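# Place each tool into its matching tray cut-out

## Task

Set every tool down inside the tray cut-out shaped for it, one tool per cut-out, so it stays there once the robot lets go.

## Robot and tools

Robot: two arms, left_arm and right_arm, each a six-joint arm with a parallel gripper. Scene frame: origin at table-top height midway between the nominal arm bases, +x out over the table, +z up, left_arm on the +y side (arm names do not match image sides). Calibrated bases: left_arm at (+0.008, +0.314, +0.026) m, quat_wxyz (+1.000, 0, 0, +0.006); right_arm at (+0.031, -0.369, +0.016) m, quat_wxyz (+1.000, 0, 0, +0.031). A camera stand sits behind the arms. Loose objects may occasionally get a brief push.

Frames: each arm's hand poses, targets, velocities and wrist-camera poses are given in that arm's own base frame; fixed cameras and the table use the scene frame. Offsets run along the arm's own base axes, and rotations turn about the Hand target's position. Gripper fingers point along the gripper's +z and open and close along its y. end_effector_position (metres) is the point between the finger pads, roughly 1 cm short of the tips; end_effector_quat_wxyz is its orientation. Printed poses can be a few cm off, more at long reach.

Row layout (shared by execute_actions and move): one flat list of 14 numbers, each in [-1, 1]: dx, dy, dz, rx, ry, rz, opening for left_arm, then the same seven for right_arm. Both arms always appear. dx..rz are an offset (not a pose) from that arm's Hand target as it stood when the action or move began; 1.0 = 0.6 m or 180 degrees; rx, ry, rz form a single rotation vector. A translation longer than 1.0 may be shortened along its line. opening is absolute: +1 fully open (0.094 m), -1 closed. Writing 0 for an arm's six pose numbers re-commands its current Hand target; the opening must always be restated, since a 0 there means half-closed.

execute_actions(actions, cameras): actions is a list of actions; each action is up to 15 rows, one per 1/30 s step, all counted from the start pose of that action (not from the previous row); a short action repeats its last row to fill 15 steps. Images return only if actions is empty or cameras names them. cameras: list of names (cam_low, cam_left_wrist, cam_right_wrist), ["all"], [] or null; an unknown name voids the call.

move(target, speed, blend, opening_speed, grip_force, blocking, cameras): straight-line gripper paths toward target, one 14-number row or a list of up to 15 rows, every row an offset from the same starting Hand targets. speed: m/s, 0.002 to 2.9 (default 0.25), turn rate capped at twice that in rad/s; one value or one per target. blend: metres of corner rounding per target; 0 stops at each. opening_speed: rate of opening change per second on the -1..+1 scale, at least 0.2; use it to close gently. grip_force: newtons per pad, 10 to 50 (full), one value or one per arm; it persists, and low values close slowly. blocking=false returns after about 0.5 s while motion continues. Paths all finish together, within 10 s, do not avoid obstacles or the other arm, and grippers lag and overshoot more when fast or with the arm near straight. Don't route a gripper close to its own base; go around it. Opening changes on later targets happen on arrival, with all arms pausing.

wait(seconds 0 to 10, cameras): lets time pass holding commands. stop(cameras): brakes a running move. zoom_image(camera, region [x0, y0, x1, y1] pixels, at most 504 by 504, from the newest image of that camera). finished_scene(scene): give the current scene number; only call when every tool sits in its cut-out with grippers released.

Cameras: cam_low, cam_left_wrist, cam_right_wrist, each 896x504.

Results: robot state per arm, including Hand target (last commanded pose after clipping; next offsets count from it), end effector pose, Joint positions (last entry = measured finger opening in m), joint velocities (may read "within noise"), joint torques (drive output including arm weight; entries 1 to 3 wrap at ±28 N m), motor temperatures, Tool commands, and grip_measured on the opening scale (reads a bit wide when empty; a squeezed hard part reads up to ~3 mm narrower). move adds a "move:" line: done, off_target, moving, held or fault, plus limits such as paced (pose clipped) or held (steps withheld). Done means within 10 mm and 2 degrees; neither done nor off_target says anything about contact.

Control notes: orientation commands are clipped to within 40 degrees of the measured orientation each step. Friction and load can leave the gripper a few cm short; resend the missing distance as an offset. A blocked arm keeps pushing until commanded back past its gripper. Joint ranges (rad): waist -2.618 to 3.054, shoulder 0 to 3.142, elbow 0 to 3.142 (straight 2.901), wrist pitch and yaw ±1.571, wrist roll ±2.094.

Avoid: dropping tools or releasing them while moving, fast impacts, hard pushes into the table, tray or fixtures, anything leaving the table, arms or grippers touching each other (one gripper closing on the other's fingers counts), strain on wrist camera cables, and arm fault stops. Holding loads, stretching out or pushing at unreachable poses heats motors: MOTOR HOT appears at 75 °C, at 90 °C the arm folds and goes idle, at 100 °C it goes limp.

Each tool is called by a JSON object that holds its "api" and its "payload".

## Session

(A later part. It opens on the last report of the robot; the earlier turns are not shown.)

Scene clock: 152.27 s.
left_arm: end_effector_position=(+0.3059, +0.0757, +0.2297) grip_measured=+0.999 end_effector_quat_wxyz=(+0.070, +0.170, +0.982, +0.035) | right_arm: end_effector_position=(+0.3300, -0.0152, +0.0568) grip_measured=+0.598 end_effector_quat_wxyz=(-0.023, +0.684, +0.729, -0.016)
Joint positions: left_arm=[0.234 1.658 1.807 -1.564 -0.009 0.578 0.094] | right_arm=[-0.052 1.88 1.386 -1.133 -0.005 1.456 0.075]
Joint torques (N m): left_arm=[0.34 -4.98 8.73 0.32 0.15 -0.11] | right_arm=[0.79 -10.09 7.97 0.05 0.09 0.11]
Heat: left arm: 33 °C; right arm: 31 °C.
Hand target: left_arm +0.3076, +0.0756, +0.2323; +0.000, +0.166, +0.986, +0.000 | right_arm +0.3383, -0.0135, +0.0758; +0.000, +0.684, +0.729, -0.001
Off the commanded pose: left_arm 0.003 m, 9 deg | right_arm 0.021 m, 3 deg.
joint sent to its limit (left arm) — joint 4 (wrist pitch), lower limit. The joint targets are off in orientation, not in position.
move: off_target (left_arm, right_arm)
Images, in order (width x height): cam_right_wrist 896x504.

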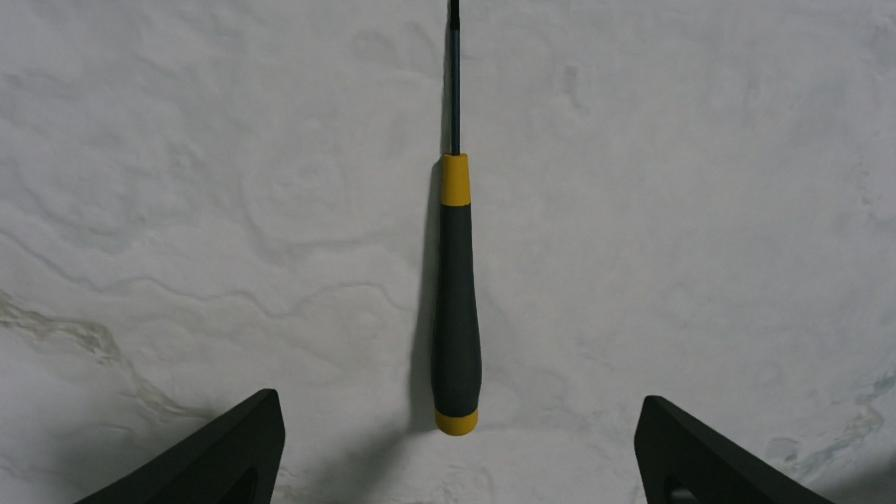

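{"api": "move", "payload": {"target": [[0,0,0,0,0,0,1,-0.01,0,0.06,0,0,0.5,0.6],[0,0,0,0,0,0,1,-0.013,0,0.06,0,0,1.0,0.6]], "cameras": ["cam_right_wrist"], "speed": 0.4, "blend": [0.02,0]}}

Scene clock: 157.27 s.
left_arm: end_effector_position=(+0.3059, +0.0757, +0.2297) grip_measured=+0.999 end_effector_quat_wxyz=(+0.070, +0.170, +0.982, +0.035) | right_arm: end_effector_position=(+0.3232, -0.0157, +0.0929) grip_measured=+0.599 end_effector_quat_wxyz=(+0.024, +0.726, -0.687, -0.019)
Joint positions: left_arm=[0.234 1.658 1.807 -1.564 -0.009 0.578 0.094] | right_arm=[-0.046 1.832 1.47 -1.268 0.011 -1.671 0.075]
Joint torques (N m): left_arm=[0.24 -5.04 8.79 0.34 0.11 -0.08] | right_arm=[0.13 -9.98 7.9 0.11 -0.09 -0.06]
Heat: left arm: 34 °C; right arm: 31 °C.
Hand target: left_arm +0.3076, +0.0756, +0.2323; +0.000, +0.166, +0.986, +0.000 | right_arm +0.3304, -0.0135, +0.1117; -0.001, +0.730, -0.684, +0.000
Off the commanded pose: left_arm 0.003 m, 9 deg | right_arm 0.020 m, 4 deg.
joint sent to its limit (left arm) — joint 4 (wrist pitch), lower limit. The joint targets are off in orientation, not in position.
move: off_target (left_arm, right_arm)
Images, in order (width x height): cam_right_wrist 896x504.

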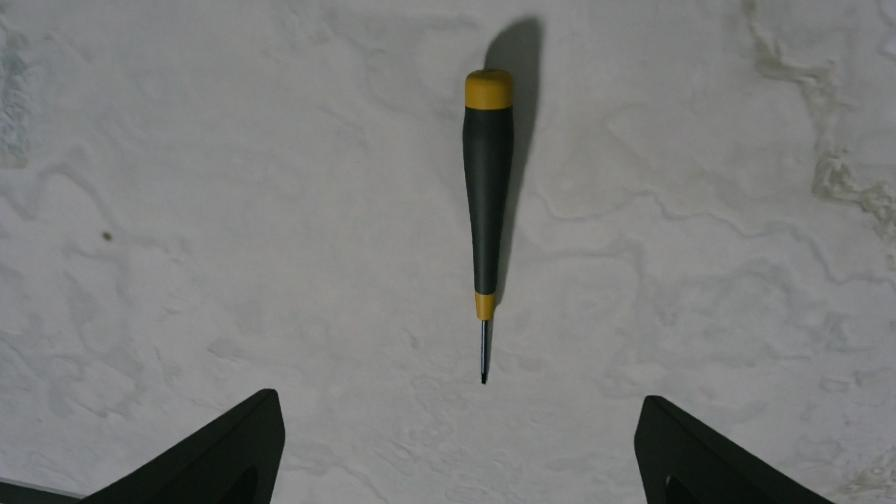

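{"api": "move", "payload": {"target": [[0,0,0,0,0,0,1,0.006,0.0,-0.18,0,0,0.0,0.1]], "cameras": ["cam_right_wrist"], "speed": 0.12}}

Scene clock: 159.03 s.
left_arm: end_effector_position=(+0.3059, +0.0757, +0.2297) grip_measured=+0.999 end_effector_quat_wxyz=(+0.070, +0.170, +0.982, +0.035) | right_arm: end_effector_position=(+0.3391, -0.0164, +0.0126) grip_measured=+0.101 end_effector_quat_wxyz=(-0.005, +0.726, -0.687, +0.014)
Joint positions: left_arm=[0.234 1.658 1.807 -1.564 -0.009 0.578 0.094] | right_arm=[-0.046 1.894 1.22 -0.87 0.011 -1.671 0.052]
Joint torques (N m): left_arm=[0.35 -5.01 8.72 0.34 0.12 -0.09] | right_arm=[0.14 -6 4.44 0.36 -0.09 -0.06]
Heat: left arm: 34 °C; right arm: 31 °C.
Hand target: left_arm +0.3076, +0.0756, +0.2323; +0.000, +0.166, +0.986, +0.000 | right_arm +0.3341, -0.0135, +0.0038; -0.001, +0.730, -0.684, +0.000
Off the commanded pose: left_arm 0.003 m, 9 deg | right_arm 0.011 m, 2 deg.
joint sent to its limit (left arm) — joint 4 (wrist pitch), lower limit. The joint targets are off in orientation, not in position.
move: off_target (left_arm, right_arm)
Images, in order (width x height): cam_right_wrist 896x504.

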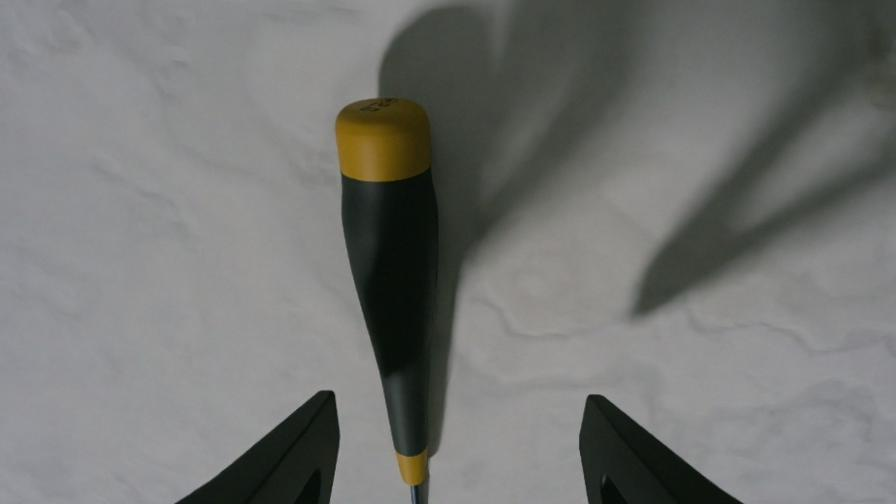

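{"api": "move", "payload": {"target": [[0,0,0,0,0,0,1,-0.0225,0.028,0.015,0,0,0.0,0.0]], "cameras": ["cam_right_wrist"], "speed": 0.12}}

Scene clock: 160.20 s.
left_arm: end_effector_position=(+0.3059, +0.0757, +0.2297) grip_measured=+0.999 end_effector_quat_wxyz=(+0.070, +0.170, +0.982, +0.035) | right_arm: end_effector_position=(+0.3244, -0.0004, +0.0031) grip_measured=+0.001 end_effector_quat_wxyz=(+0.009, +0.730, -0.684, -0.001)
Joint positions: left_arm=[0.234 1.658 1.807 -1.564 -0.009 0.578 0.094] | right_arm=[0.002 1.894 1.179 -0.87 0.011 -1.634 0.047]
Joint torques (N m): left_arm=[0.4 -4.98 8.61 0.35 0.11 -0.08] | right_arm=[0.39 -10.25 3.99 0.13 -0.09 0.08]
Heat: left arm: 34 °C; right arm: 32 °C.
Hand target: left_arm +0.3076, +0.0756, +0.2323; +0.000, +0.166, +0.986, +0.000 | right_arm +0.3205, +0.0033, +0.0127; -0.001, +0.729, -0.684, +0.000
Off the commanded pose: left_arm 0.003 m, 9 deg | right_arm 0.011 m, 1 deg.
joint sent to its limit (left arm) — joint 4 (wrist pitch), lower limit. The joint targets are off in orientation, not in position.
move: off_target (left_arm, right_arm)
Images, in order (width x height): cam_right_wrist 896x504.

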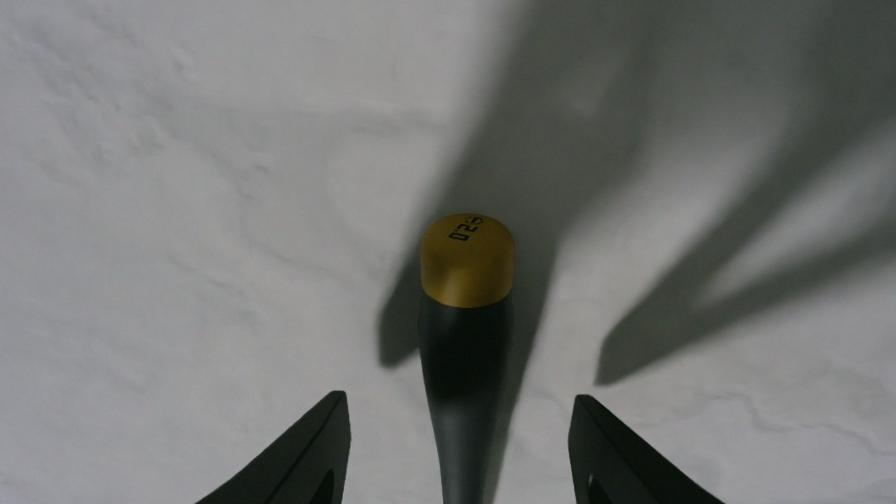

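{"api": "move", "payload": {"target": [[0,0,0,0,0,0,1,0.0,0.0,-0.014,0,0,0.0,-0.3]], "cameras": ["cam_right_wrist"], "speed": 0.05}}

Scene clock: 161.33 s.
left_arm: end_effector_position=(+0.3059, +0.0757, +0.2297) grip_measured=+0.999 end_effector_quat_wxyz=(+0.070, +0.170, +0.982, +0.035) | right_arm: end_effector_position=(+0.3221, -0.0004, -0.0006) grip_measured=-0.299 end_effector_quat_wxyz=(+0.009, +0.729, -0.684, -0.002)
Joint positions: left_arm=[0.234 1.658 1.807 -1.564 -0.009 0.578 0.094] | right_arm=[0.002 1.894 1.162 -0.854 0.011 -1.633 0.033]
Joint torques (N m): left_arm=[0.39 -5.04 8.66 0.33 0.13 -0.08] | right_arm=[0.4 -9.16 3.89 0.3 -0.09 0.07]
Heat: left arm: 34 °C; right arm: 32 °C.
Hand target: left_arm +0.3076, +0.0756, +0.2323; +0.000, +0.166, +0.986, +0.000 | right_arm +0.3205, +0.0033, +0.0043; -0.001, +0.729, -0.684, +0.000
Off the commanded pose: left_arm 0.003 m, 9 deg | right_arm 0.006 m, 1 deg.
joint sent to its limit (left arm) — joint 4 (wrist pitch), lower limit. The joint targets are off in orientation, not in position.
move: off_target (left_arm)
Images, in order (width x height): cam_right_wrist 896x504.

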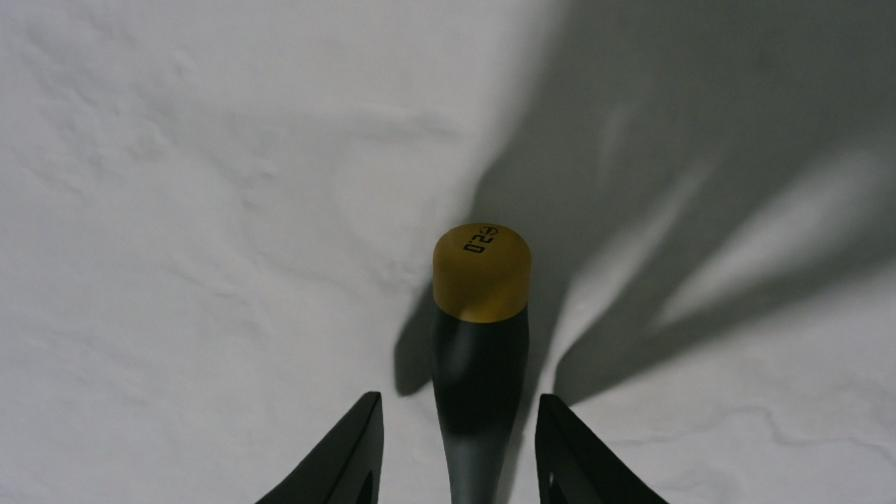

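{"api": "move", "payload": {"target": [[0,0,0,0,0,0,1,0.006,0.0,-0.007,0,0,0.0,-0.3]], "cameras": ["cam_right_wrist"], "speed": 0.05}}

Scene clock: 162.23 s.
left_arm: end_effector_position=(+0.3059, +0.0757, +0.2297) grip_measured=+0.999 end_effector_quat_wxyz=(+0.070, +0.170, +0.982, +0.035) | right_arm: end_effector_position=(+0.3251, -0.0004, -0.0006) grip_measured=-0.299 end_effector_quat_wxyz=(+0.005, +0.729, -0.684, +0.003)
Joint positions: left_arm=[0.234 1.658 1.807 -1.564 -0.009 0.578 0.094] | right_arm=[0.002 1.894 1.162 -0.842 0.011 -1.633 0.033]
Joint torques (N m): left_arm=[0.39 -4.96 8.68 0.32 0.13 -0.09] | right_arm=[0.4 -7.72 4.53 0.3 -0.09 0.07]
Heat: left arm: 34 °C; right arm: 32 °C.
Hand target: left_arm +0.3076, +0.0756, +0.2323; +0.000, +0.166, +0.986, +0.000 | right_arm +0.3241, +0.0033, +0.0001; -0.001, +0.729, -0.684, +0.000
Off the commanded pose: left_arm 0.003 m, 9 deg | right_arm 0.004 m, 1 deg.
joint sent to its limit (left arm) — joint 4 (wrist pitch), lower limit. The joint targets are off in orientation, not in position.
move: off_target (left_arm)
Images, in order (width x height): cam_right_wrist 896x504.

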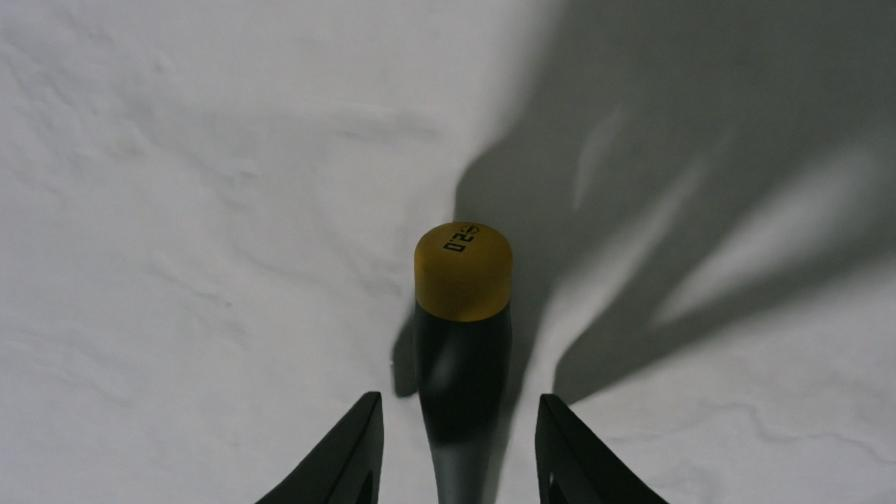

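{"api": "move", "payload": {"target": [[0,0,0,0,0,0,1,0.0,0.0,-0.012,0,0,0.0,-0.3],[0,0,0,0,0,0,1,0.0,0.0,-0.012,0,0,0.0,-0.98],[0,0,0,0,0,0,1,0.0,0.0,0.18,0,0,0.0,-0.98]], "cameras": ["cam_right_wrist"], "speed": [0.05,0.05,0.15], "opening_speed": 0.5}}

Scene clock: 166.37 s.
left_arm: end_effector_position=(+0.3059, +0.0757, +0.2297) grip_measured=+0.999 end_effector_quat_wxyz=(+0.070, +0.170, +0.982, +0.035) | right_arm: end_effector_position=(+0.3188, -0.0004, +0.0912) grip_measured=-0.697 end_effector_quat_wxyz=(+0.019, +0.729, -0.684, -0.012)
Joint positions: left_arm=[0.234 1.658 1.807 -1.564 -0.009 0.578 0.094] | right_arm=[0.002 1.801 1.425 -1.239 0.011 -1.633 0.014]
Joint torques (N m): left_arm=[0.35 -5.04 8.7 0.34 0.11 -0.1] | right_arm=[0.38 -9.13 8.09 0.03 -0.09 0.06]
Heat: left arm: 34 °C; right arm: 32 °C.
Hand target: left_arm +0.3076, +0.0756, +0.2323; +0.000, +0.166, +0.986, +0.000 | right_arm +0.3241, +0.0033, +0.1081; -0.001, +0.730, -0.684, +0.000
Off the commanded pose: left_arm 0.003 m, 9 deg | right_arm 0.018 m, 3 deg.
joint sent to its limit (left arm) — joint 4 (wrist pitch), lower limit. The joint targets are off in orientation, not in position.
move: off_target (left_arm, right_arm); target 2's new opening was sent with right_arm's hand 0.011 m and 1 deg from that target
Images, in order (width x height): cam_right_wrist 896x504.

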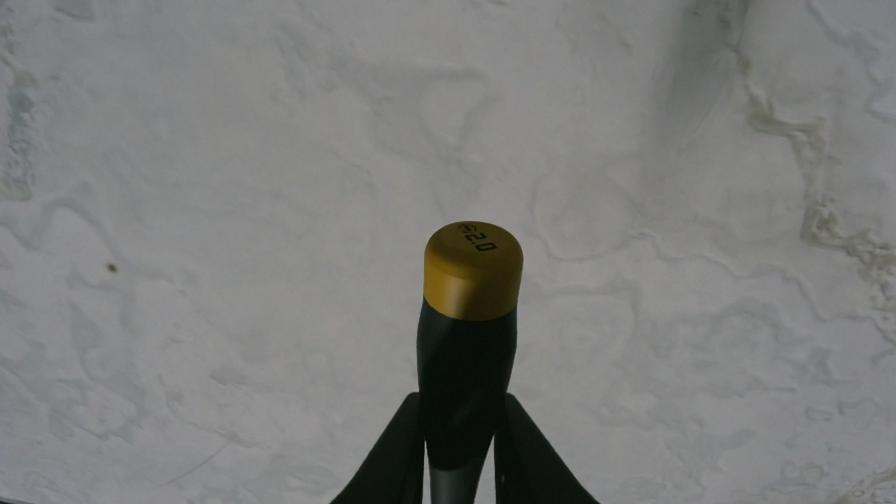

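{"api": "move", "payload": {"target": [[0,0,0,0,0,0,1,0.047,0.6,0.04,0,0,-0.22,-0.98]], "cameras": ["cam_right_wrist"]}}

Scene clock: 169.03 s.
left_arm: end_effector_position=(+0.3059, +0.0757, +0.2297) grip_measured=+0.999 end_effector_quat_wxyz=(+0.070, +0.170, +0.982, +0.035) | right_arm: end_effector_position=(+0.3472, +0.3614, +0.1380) grip_measured=-0.697 end_effector_quat_wxyz=(+0.086, -0.459, +0.884, +0.027)
Joint positions: left_arm=[0.234 1.658 1.807 -1.564 -0.009 0.578 0.094] | right_arm=[0.805 2.455 2.617 -1.552 0.005 -0.153 0.014]
Joint torques (N m): left_arm=[0.36 -5 8.68 0.33 0.12 -0.1] | right_arm=[-0.42 -9.09 8.38 0.53 0 0.09]
Heat: left arm: 34 °C; right arm: 32 °C.
Hand target: left_arm +0.3076, +0.0756, +0.2323; +0.000, +0.166, +0.986, +0.000 | right_arm +0.3524, +0.3632, +0.1322; +0.001, -0.455, +0.891, +0.000
Off the commanded pose: left_arm 0.003 m, 9 deg | right_arm 0.008 m, 10 deg.
joint sent to its limit (left arm) — joint 4 (wrist pitch), lower limit. The joint targets are off in orientation, not in position.
joint sent to its limit (right arm) — joint 4 (wrist pitch), lower limit. The joint targets are off in orientation, not in position.
move: off_target (left_arm, right_arm)
Images, in order (width x height): cam_right_wrist 896x504.

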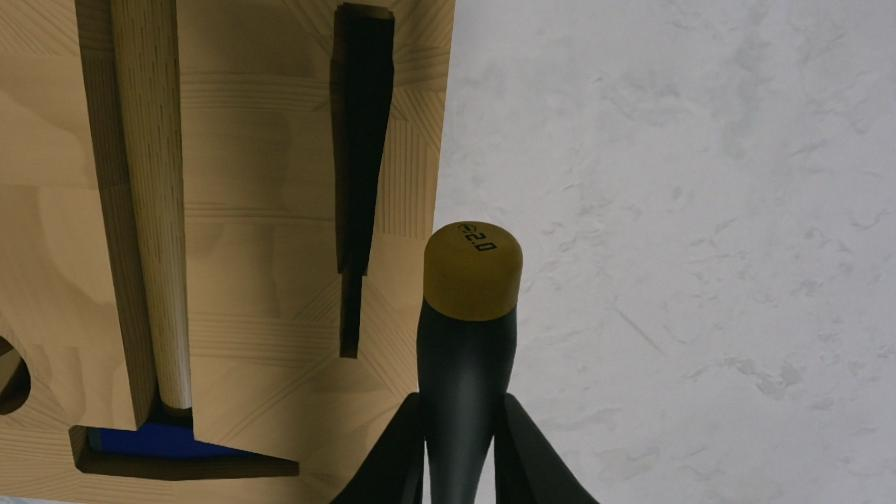

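{"api": "move", "payload": {"target": [[0,0,0,0,0,0,1,-0.03,0.08,-0.06,0,0,-0.011,-0.98]], "cameras": ["cam_right_wrist"], "speed": 0.15}}

Scene clock: 170.53 s.
left_arm: end_effector_position=(+0.3059, +0.0757, +0.2297) grip_measured=+0.999 end_effector_quat_wxyz=(+0.070, +0.170, +0.982, +0.035) | right_arm: end_effector_position=(+0.3313, +0.4079, +0.1025) grip_measured=-0.697 end_effector_quat_wxyz=(+0.083, -0.442, +0.893, +0.035)
Joint positions: left_arm=[0.234 1.658 1.807 -1.564 -0.009 0.578 0.094] | right_arm=[0.889 2.621 2.784 -1.555 0.006 -0.03 0.014]
Joint torques (N m): left_arm=[0.31 -5.14 8.73 0.34 0.11 -0.09] | right_arm=[-0.09 -9.89 8.35 0.55 0 0.09]
Heat: left arm: 34 °C; right arm: 32 °C.
Hand target: left_arm +0.3076, +0.0756, +0.2323; +0.000, +0.166, +0.986, +0.000 | right_arm +0.3344, +0.4113, +0.0961; +0.001, -0.439, +0.898, +0.000
Off the commanded pose: left_arm 0.003 m, 9 deg | right_arm 0.008 m, 10 deg.
joint sent to its limit (left arm) — joint 4 (wrist pitch), lower limit. The joint targets are off in orientation, not in position.
joint sent to its limit (right arm) — joint 4 (wrist pitch), lower limit. The joint targets are off in orientation, not in position.
move: off_target (left_arm, right_arm)
Images, in order (width x height): cam_right_wrist 896x504.

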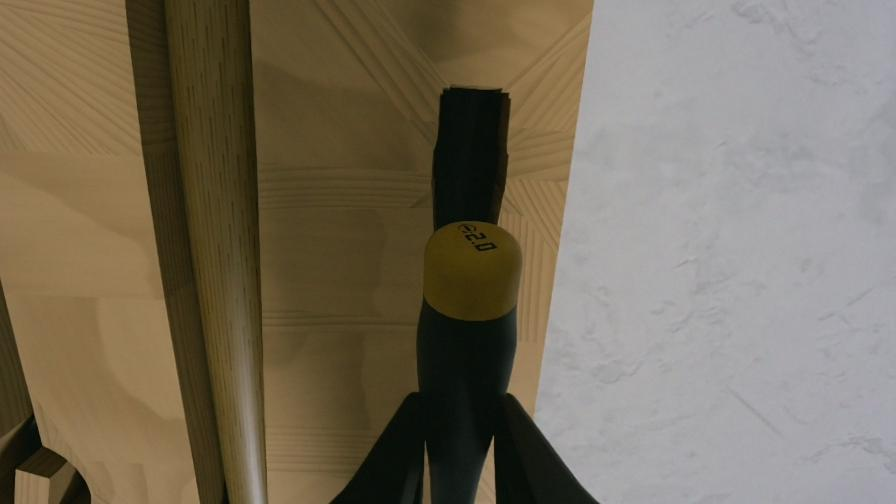

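{"api": "move", "payload": {"target": [[0,0,0,0,0,0,1,0.006,0.01,-0.07,0,0,0,-0.98]], "cameras": ["cam_right_wrist"], "speed": 0.15}}

Scene clock: 171.73 s.
left_arm: end_effector_position=(+0.3059, +0.0757, +0.2297) grip_measured=+0.999 end_effector_quat_wxyz=(+0.070, +0.170, +0.982, +0.035) | right_arm: end_effector_position=(+0.3334, +0.4105, +0.0597) grip_measured=-0.697 end_effector_quat_wxyz=(+0.055, -0.441, +0.895, +0.022)
Joint positions: left_arm=[0.234 1.658 1.807 -1.564 -0.009 0.578 0.094] | right_arm=[0.889 2.73 2.831 -1.554 0.006 -0.028 0.014]
Joint torques (N m): left_arm=[0.38 -5.01 8.72 0.33 0.11 -0.07] | right_arm=[0.05 -10.35 8.59 0.59 -0.01 0.09]
Heat: left arm: 34 °C; right arm: 32 °C.
Hand target: left_arm +0.3076, +0.0756, +0.2323; +0.000, +0.166, +0.986, +0.000 | right_arm +0.3380, +0.4173, +0.0541; +0.001, -0.439, +0.898, +0.000
Off the commanded pose: left_arm 0.003 m, 9 deg | right_arm 0.010 m, 7 deg.
elbow stopped short (right arm): the move would have taken joint 3 (elbow) straighter than the controller allows.
joint sent to its limit (left arm) — joint 4 (wrist pitch), lower limit. The joint targets are off in orientation, not in position.
move: off_target (left_arm, right_arm)
Images, in order (width x height): cam_right_wrist 896x504.

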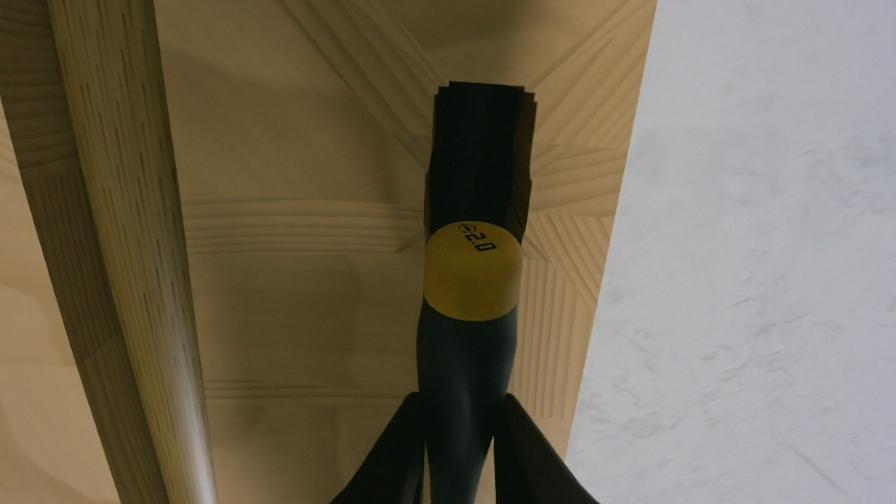

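{"api": "move", "payload": {"target": [[0,0,0,0,0,0,1,0.007,0.012,-0.025,0,0,0,-0.98]], "cameras": ["cam_right_wrist"], "speed": 0.1}}

Scene clock: 173.00 s.
left_arm: end_effector_position=(+0.3059, +0.0757, +0.2297) grip_measured=+0.999 end_effector_quat_wxyz=(+0.070, +0.170, +0.982, +0.035) | right_arm: end_effector_position=(+0.3383, +0.4165, +0.0473) grip_measured=-0.697 end_effector_quat_wxyz=(+0.060, -0.440, +0.896, +0.024)
Joint positions: left_arm=[0.234 1.658 1.807 -1.564 -0.009 0.578 0.094] | right_arm=[0.889 2.756 2.831 -1.516 0.006 -0.025 0.014]
Joint torques (N m): left_arm=[0.32 -5.01 8.83 0.35 0.13 -0.08] | right_arm=[0.23 -10.14 8.69 0.66 0 0.09]
Heat: left arm: 34 °C; right arm: 32 °C.
Hand target: left_arm +0.3076, +0.0756, +0.2323; +0.000, +0.166, +0.986, +0.000 | right_arm +0.3421, +0.4245, +0.0391; +0.001, -0.439, +0.898, +0.000
Off the commanded pose: left_arm 0.003 m, 9 deg | right_arm 0.012 m, 7 deg.
elbow stopped short (right arm): the move would have taken joint 3 (elbow) straighter than the controller allows.
joint sent to its limit (left arm) — joint 4 (wrist pitch), lower limit. The joint targets are off in orientation, not in position.
move: off_target (left_arm, right_arm)
Images, in order (width x height): cam_right_wrist 896x504.

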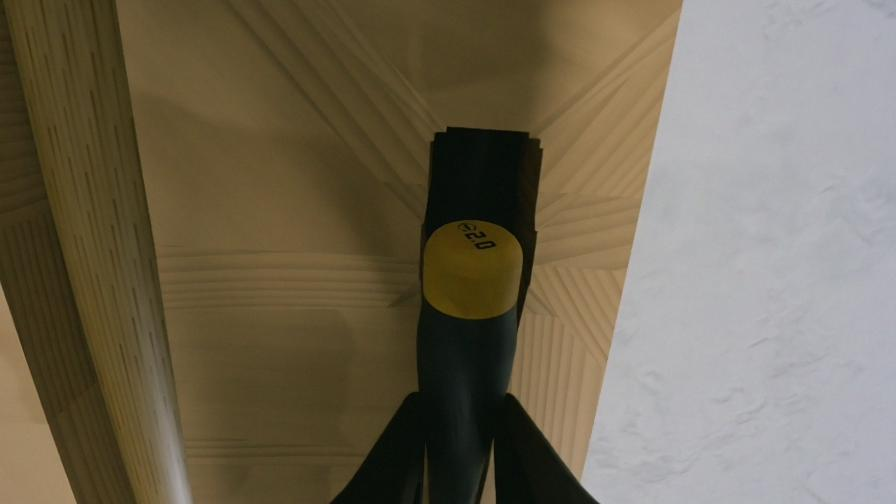

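{"api": "move", "payload": {"target": [[0,0,0,0,0,0,1,0.008,0.01,-0.012,0.044,-0.033,0,-0.98]], "cameras": ["cam_right_wrist"], "speed": 0.1}}

Scene clock: 174.50 s.
left_arm: end_effector_position=(+0.3059, +0.0757, +0.2297) grip_measured=+0.999 end_effector_quat_wxyz=(+0.070, +0.170, +0.982, +0.035) | right_arm: end_effector_position=(+0.3493, +0.4309, +0.0504) grip_measured=-0.697 end_effector_quat_wxyz=(+0.092, -0.439, +0.893, +0.041)
Joint positions: left_arm=[0.234 1.658 1.807 -1.564 -0.009 0.578 0.094] | right_arm=[0.889 2.756 2.831 -1.443 0.003 -0.025 0.014]
Joint torques (N m): left_arm=[0.34 -5.03 8.64 0.35 0.13 -0.07] | right_arm=[0.05 -11.07 4.16 0.74 -0.04 0.08]
Heat: left arm: 34 °C; right arm: 33 °C.
Hand target: left_arm +0.3076, +0.0756, +0.2323; +0.000, +0.166, +0.986, +0.000 | right_arm +0.3470, +0.4305, +0.0319; +0.078, -0.437, +0.895, +0.039
Off the commanded pose: left_arm 0.003 m, 9 deg | right_arm 0.019 m, 2 deg.
joint sent to its limit (left arm) — joint 4 (wrist pitch), lower limit. The joint targets are off in orientation, not in position.
move: off_target (left_arm, right_arm)
Images, in order (width x height): cam_right_wrist 896x504.

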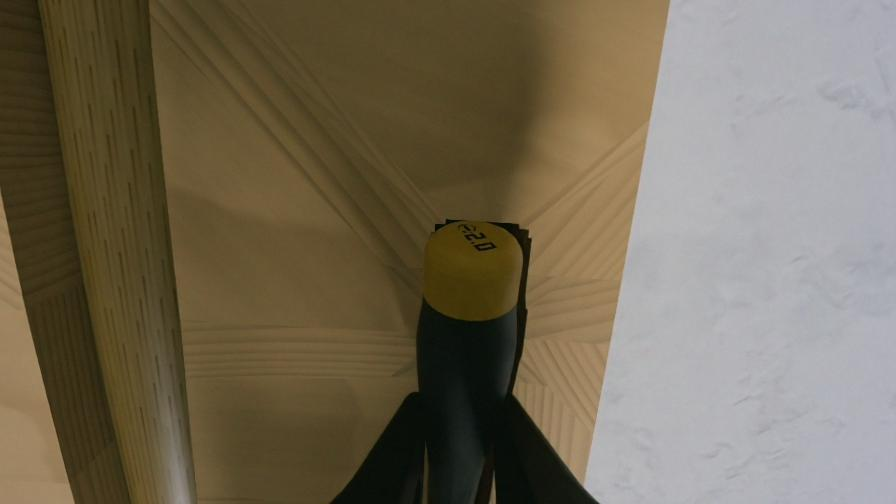

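{"api": "move", "payload": {"target": [[0,0,0,0,0,0,1,-0.002,-0.005,-0.025,0,0,0,-0.98]], "cameras": ["cam_right_wrist"], "speed": 0.06}}

{"api": "zoom_image", "payload": {"camera": "cam_right_wrist", "region": [320, 150, 640, 504]}}

Scene clock: 175.83 s.
left_arm: end_effector_position=(+0.3059, +0.0757, +0.2297) grip_measured=+0.999 end_effector_quat_wxyz=(+0.070, +0.170, +0.982, +0.035) | right_arm: end_effector_position=(+0.3466, +0.4285, +0.0334) grip_measured=-0.697 end_effector_quat_wxyz=(+0.086, -0.439, +0.893, +0.040)
Joint positions: left_arm=[0.234 1.658 1.807 -1.564 -0.009 0.578 0.094] | right_arm=[0.889 2.667 2.587 -1.3 0 -0.025 0.014]
Joint torques (N m): left_arm=[0.44 -5.05 8.64 0.36 0.13 -0.11] | right_arm=[-0.1 -11.79 2.91 0.94 -0.02 0.06]
Heat: left arm: 34 °C; right arm: 34 °C.
Hand target: left_arm +0.3076, +0.0756, +0.2323; +0.000, +0.166, +0.986, +0.000 | right_arm +0.3458, +0.4275, +0.0170; +0.078, -0.437, +0.895, +0.039
Off the commanded pose: left_arm 0.003 m, 9 deg | right_arm 0.016 m, 1 deg.
joint sent to its limit (left arm) — joint 4 (wrist pitch), lower limit. The joint targets are off in orientation, not in position.
move: off_target (left_arm, right_arm)
Images, in order (width x height): cam_right_wrist 896x504.

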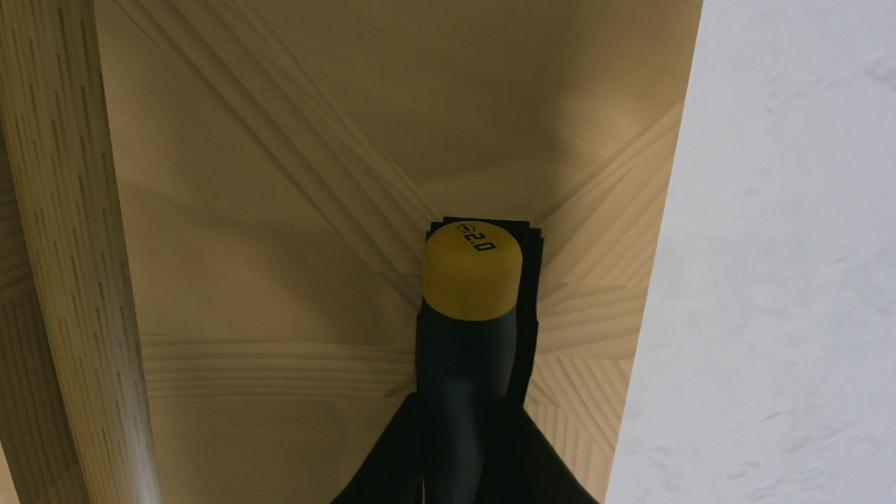

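Scaled by 1.424 from the camera's 896x504 image, which has a finer 1280x720 frame.

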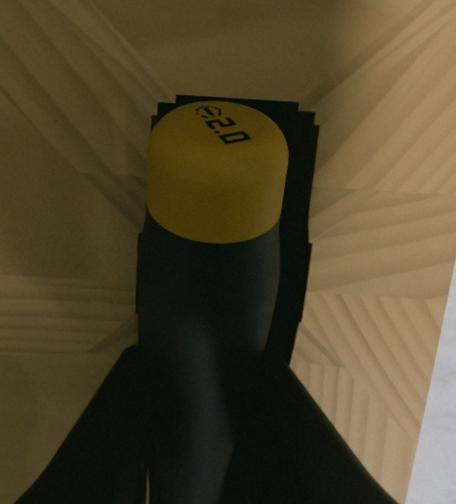

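{"api": "move", "payload": {"target": [[0,0,0,0,0,0,1,0.002,-0.0045,-0.002,0,0,0,-0.98]], "cameras": ["cam_right_wrist"], "speed": 0.06}}

{"api": "zoom_image", "payload": {"camera": "cam_right_wrist", "region": [320, 150, 640, 504]}}

Scene clock: 176.87 s.
left_arm: end_effector_position=(+0.3059, +0.0757, +0.2297) grip_measured=+0.999 end_effector_quat_wxyz=(+0.070, +0.170, +0.982, +0.035) | right_arm: end_effector_position=(+0.3464, +0.4285, +0.0333) grip_measured=-0.697 end_effector_quat_wxyz=(+0.089, -0.439, +0.893, +0.042)
Joint positions: left_arm=[0.234 1.658 1.807 -1.564 -0.009 0.578 0.094] | right_arm=[0.889 2.647 2.547 -1.274 -0.001 -0.025 0.014]
Joint torques (N m): left_arm=[0.34 -4.98 8.76 0.32 0.12 -0.08] | right_arm=[-0.47 -11.64 2.89 0.91 -0.02 0.01]
Heat: left arm: 34 °C; right arm: 34 °C.
Hand target: left_arm +0.3076, +0.0756, +0.2323; +0.000, +0.166, +0.986, +0.000 | right_arm +0.3470, +0.4248, +0.0157; +0.078, -0.437, +0.895, +0.039
Off the commanded pose: left_arm 0.003 m, 9 deg | right_arm 0.018 m, 1 deg.
joint sent to its limit (left arm) — joint 4 (wrist pitch), lower limit. The joint targets are off in orientation, not in position.
move: off_target (left_arm, right_arm)
Images, in order (width x height): cam_right_wrist 896x504.

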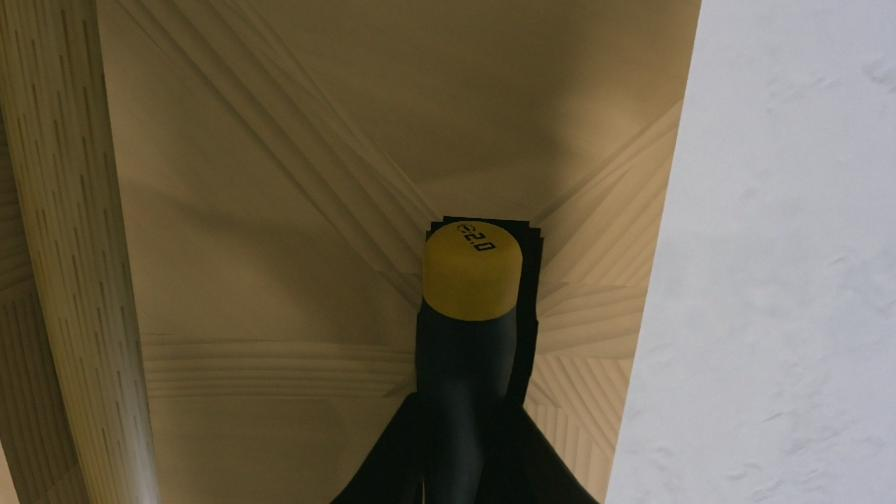

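Scaled by 1.424 from the camera's 896x504 image, which has a finer 1280x720 frame.

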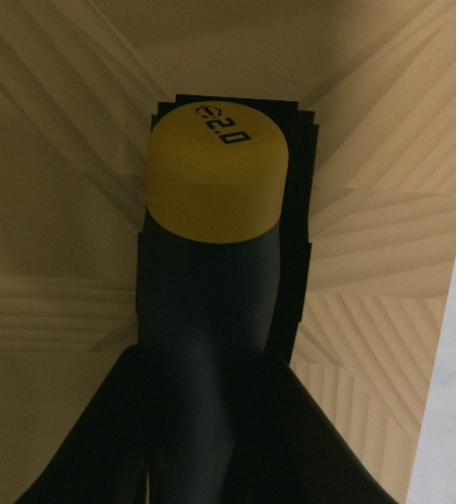

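{"api": "move", "payload": {"target": [[0,0,0,0,0,0,1,0.0,-0.003,0.03,0,0,0,-0.98]], "cameras": ["cam_right_wrist"], "speed": 0.06}}

Scene clock: 178.07 s.
left_arm: end_effector_position=(+0.3059, +0.0757, +0.2297) grip_measured=+0.999 end_effector_quat_wxyz=(+0.070, +0.170, +0.982, +0.035) | right_arm: end_effector_position=(+0.3465, +0.4263, +0.0357) grip_measured=-0.697 end_effector_quat_wxyz=(+0.087, -0.438, +0.894, +0.041)
Joint positions: left_arm=[0.234 1.658 1.807 -1.564 -0.009 0.578 0.094] | right_arm=[0.886 2.647 2.557 -1.289 -0.001 -0.025 0.014]
Joint torques (N m): left_arm=[0.34 -4.97 8.7 0.34 0.1 -0.09] | right_arm=[-0.43 -11.45 8.09 0.33 -0.03 -0.01]
Heat: left arm: 34 °C; right arm: 34 °C.
Hand target: left_arm +0.3076, +0.0756, +0.2323; +0.000, +0.166, +0.986, +0.000 | right_arm +0.3469, +0.4230, +0.0337; +0.078, -0.438, +0.895, +0.039
Off the commanded pose: left_arm 0.003 m, 9 deg | right_arm 0.004 m, 1 deg.
joint sent to its limit (left arm) — joint 4 (wrist pitch), lower limit. The joint targets are off in orientation, not in position.
move: off_target (left_arm)
Images, in order (width x height): cam_right_wrist 896x504.

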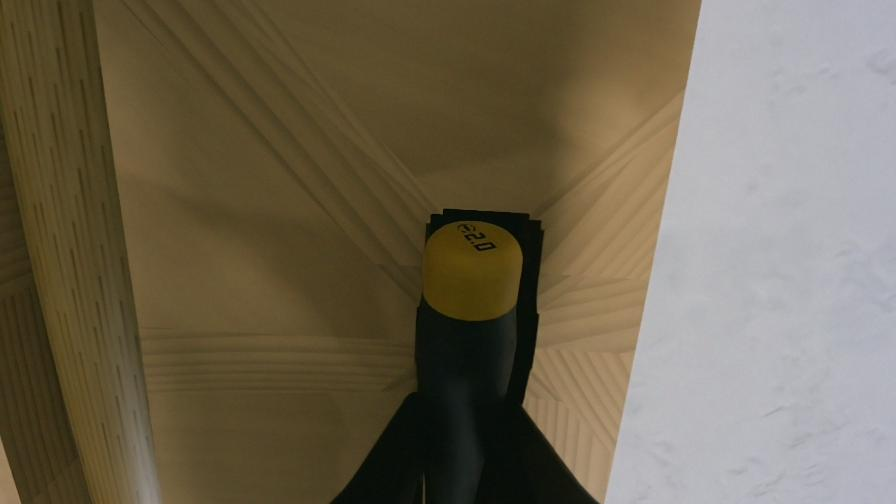

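{"api": "move", "payload": {"target": [[0,0,0,0,0,0,1,0.004,-0.004,0.012,0,0,0,-0.98],[0,0,0,0,0,0,1,0.006,-0.001,0.0,0,0,0,-0.98]], "cameras": ["cam_right_wrist"], "speed": 0.06}}

{"api": "zoom_image", "payload": {"camera": "cam_right_wrist", "region": [320, 150, 640, 504]}}

Scene clock: 179.37 s.
left_arm: end_effector_position=(+0.3059, +0.0757, +0.2297) grip_measured=+0.999 end_effector_quat_wxyz=(+0.070, +0.170, +0.982, +0.035) | right_arm: end_effector_position=(+0.3453, +0.4194, +0.0438) grip_measured=-0.697 end_effector_quat_wxyz=(+0.078, -0.437, +0.895, +0.036)
Joint positions: left_arm=[0.234 1.658 1.807 -1.564 -0.009 0.578 0.094] | right_arm=[0.88 2.647 2.594 -1.344 -0.002 -0.029 0.014]
Joint torques (N m): left_arm=[0.38 -4.96 8.65 0.36 0.11 -0.1] | right_arm=[-0.42 -10.07 8.16 0.68 -0.03 -0.04]
Heat: left arm: 34 °C; right arm: 34 °C.
Hand target: left_arm +0.3076, +0.0756, +0.2323; +0.000, +0.166, +0.986, +0.000 | right_arm +0.3506, +0.4224, +0.0337; +0.078, -0.437, +0.895, +0.039
Off the commanded pose: left_arm 0.003 m, 9 deg | right_arm 0.012 m, 0 deg.
joint sent to its limit (left arm) — joint 4 (wrist pitch), lower limit. The joint targets are off in orientation, not in position.
move: off_target (left_arm, right_arm)
Images, in order (width x height): cam_right_wrist 896x504.

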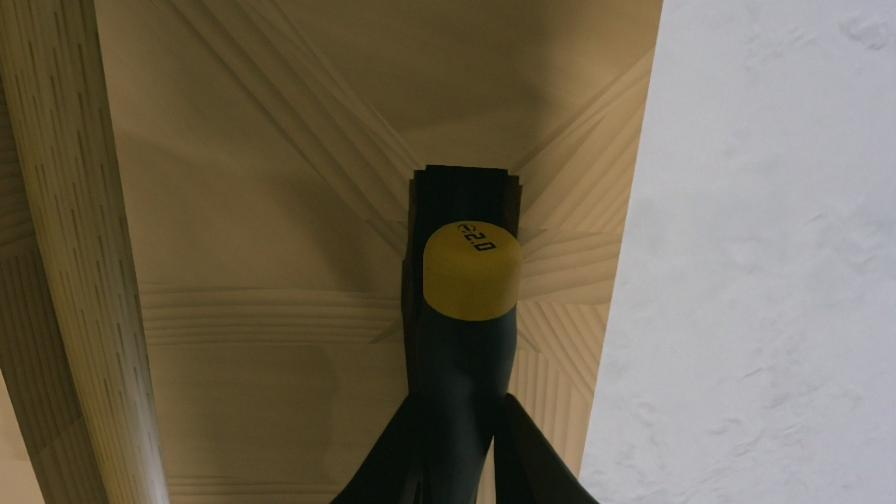

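Scaled by 1.424 from the camera's 896x504 image, which has a finer 1280x720 frame.

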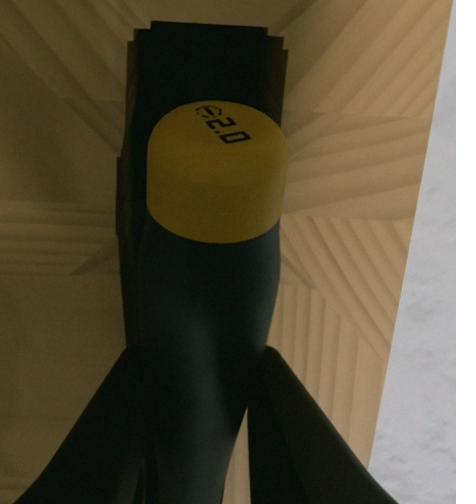

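{"api": "move", "payload": {"target": [[0,0,0,0,0,0,1,-0.002,0.008,0.01,0,0,0,-0.98],[0,0,0,0,0,0,1,-0.006,0.006,-0.018,0,0,0,-0.98]], "cameras": ["cam_right_wrist"], "speed": 0.06}}

{"api": "zoom_image", "payload": {"camera": "cam_right_wrist", "region": [320, 150, 640, 504]}}

Scene clock: 181.23 s.
left_arm: end_effector_position=(+0.3059, +0.0757, +0.2297) grip_measured=+0.999 end_effector_quat_wxyz=(+0.070, +0.170, +0.982, +0.035) | right_arm: end_effector_position=(+0.3510, +0.4263, +0.0335) grip_measured=-0.697 end_effector_quat_wxyz=(+0.086, -0.437, +0.895, +0.040)
Joint positions: left_arm=[0.234 1.658 1.807 -1.564 -0.009 0.578 0.094] | right_arm=[0.88 2.682 2.616 -1.315 -0.002 -0.029 0.014]
Joint torques (N m): left_arm=[0.31 -5 8.83 0.33 0.11 -0.1] | right_arm=[0.34 -12.59 3.08 0.81 -0.01 0.06]
Heat: left arm: 34 °C; right arm: 34 °C.
Hand target: left_arm +0.3076, +0.0756, +0.2323; +0.000, +0.166, +0.986, +0.000 | right_arm +0.3470, +0.4260, +0.0230; +0.078, -0.437, +0.895, +0.039
Off the commanded pose: left_arm 0.003 m, 9 deg | right_arm 0.011 m, 1 deg.
joint sent to its limit (left arm) — joint 4 (wrist pitch), lower limit. The joint targets are off in orientation, not in position.
move: off_target (left_arm, right_arm)
Images, in order (width x height): cam_right_wrist 896x504.

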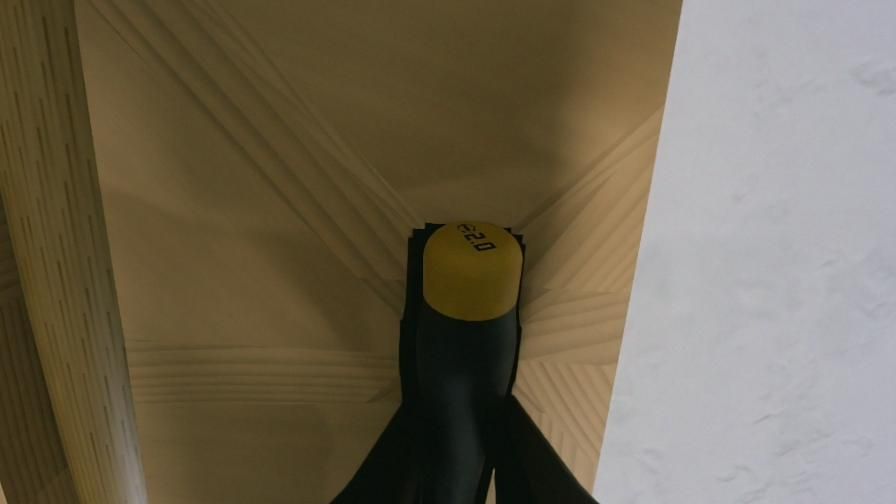

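Scaled by 1.424 from the camera's 896x504 image, which has a finer 1280x720 frame.

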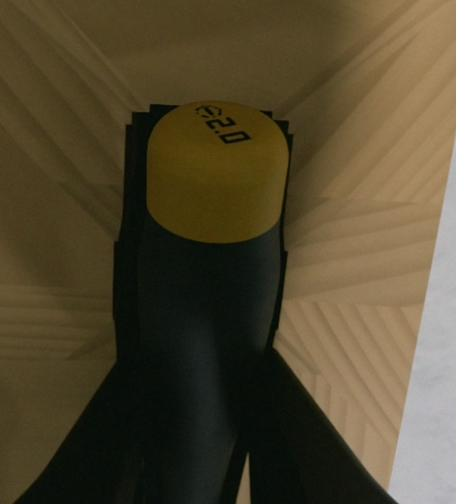

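{"api": "move", "payload": {"target": [[0,0,0,0,0,0,1,-0.0045,0.0015,0.012,0,0,0,-0.98],[0,0,0,0,0,0,1,-0.005,-0.0005,0.006,0,0,0,-0.98]], "cameras": ["cam_right_wrist"], "speed": 0.06}}

{"api": "zoom_image", "payload": {"camera": "cam_right_wrist", "region": [320, 150, 640, 504]}}

Scene clock: 182.67 s.
left_arm: end_effector_position=(+0.3059, +0.0757, +0.2297) grip_measured=+0.999 end_effector_quat_wxyz=(+0.070, +0.170, +0.982, +0.035) | right_arm: end_effector_position=(+0.3497, +0.4273, +0.0338) grip_measured=-0.697 end_effector_quat_wxyz=(+0.088, -0.437, +0.894, +0.041)
Joint positions: left_arm=[0.234 1.658 1.807 -1.564 -0.009 0.578 0.094] | right_arm=[0.883 2.67 2.593 -1.301 -0.002 -0.027 0.014]
Joint torques (N m): left_arm=[0.31 -4.98 8.64 0.33 0.12 -0.09] | right_arm=[0.43 -12.98 3.21 0.7 0 0.09]
Heat: left arm: 34 °C; right arm: 34 °C.
Hand target: left_arm +0.3076, +0.0756, +0.2323; +0.000, +0.166, +0.986, +0.000 | right_arm +0.3440, +0.4257, +0.0266; +0.078, -0.437, +0.895, +0.039
Off the commanded pose: left_arm 0.003 m, 9 deg | right_arm 0.009 m, 1 deg.
joint sent to its limit (left arm) — joint 4 (wrist pitch), lower limit. The joint targets are off in orientation, not in position.
move: off_target (left_arm)
Images, in order (width x height): cam_right_wrist 896x504.

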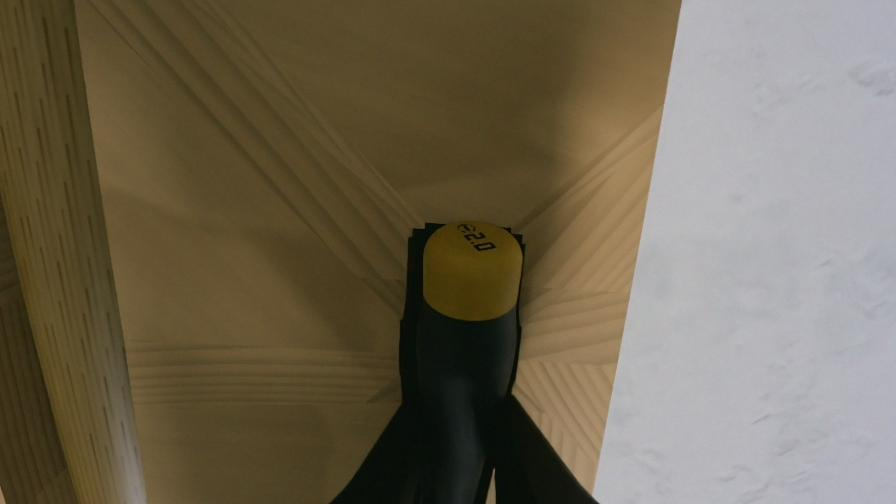

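Scaled by 1.424 from the camera's 896x504 image, which has a finer 1280x720 frame.

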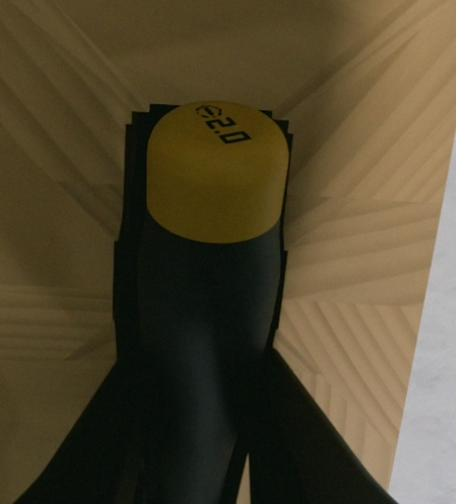

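{"api": "move", "payload": {"target": [[0,0,0,0,0,0,1,-0.003,-0.003,0.025,0,0,0,-0.98],[0,0,0,0,0,0,1,-0.006,-0.008,0.01,0,0,0,-0.98]], "cameras": ["cam_right_wrist"], "speed": 0.06}}

{"api": "zoom_image", "payload": {"camera": "cam_right_wrist", "region": [320, 150, 640, 504]}}

Scene clock: 184.30 s.
left_arm: end_effector_position=(+0.3059, +0.0757, +0.2297) grip_measured=+0.999 end_effector_quat_wxyz=(+0.070, +0.170, +0.982, +0.035) | right_arm: end_effector_position=(+0.3494, +0.4269, +0.0345) grip_measured=-0.697 end_effector_quat_wxyz=(+0.094, -0.437, +0.894, +0.044)
Joint positions: left_arm=[0.234 1.658 1.807 -1.564 -0.009 0.578 0.094] | right_arm=[0.883 2.629 2.514 -1.249 -0.002 -0.027 0.014]
Joint torques (N m): left_arm=[0.42 -5 8.69 0.32 0.12 -0.1] | right_arm=[0.38 -13.72 3.4 0.45 0 0.08]
Heat: left arm: 34 °C; right arm: 34 °C.
Hand target: left_arm +0.3076, +0.0756, +0.2323; +0.000, +0.166, +0.986, +0.000 | right_arm +0.3403, +0.4209, +0.0327; +0.078, -0.437, +0.895, +0.039
Off the commanded pose: left_arm 0.003 m, 9 deg | right_arm 0.011 m, 2 deg.
joint sent to its limit (left arm) — joint 4 (wrist pitch), lower limit. The joint targets are off in orientation, not in position.
move: off_target (left_arm, right_arm)
Images, in order (width x height): cam_right_wrist 896x504.

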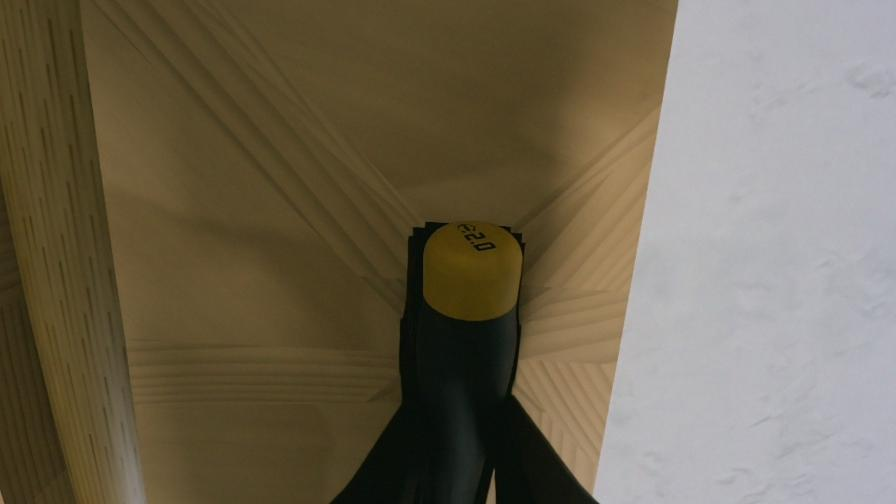

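Scaled by 1.424 from the camera's 896x504 image, which has a finer 1280x720 frame.

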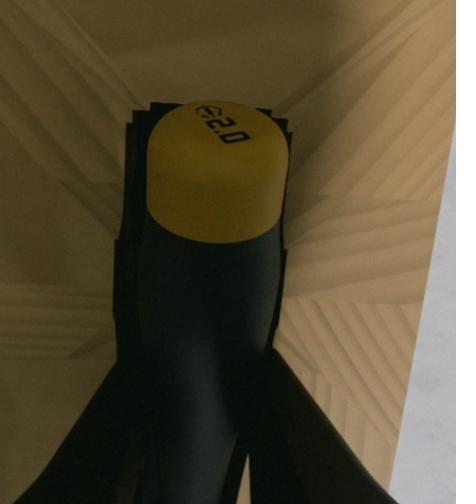

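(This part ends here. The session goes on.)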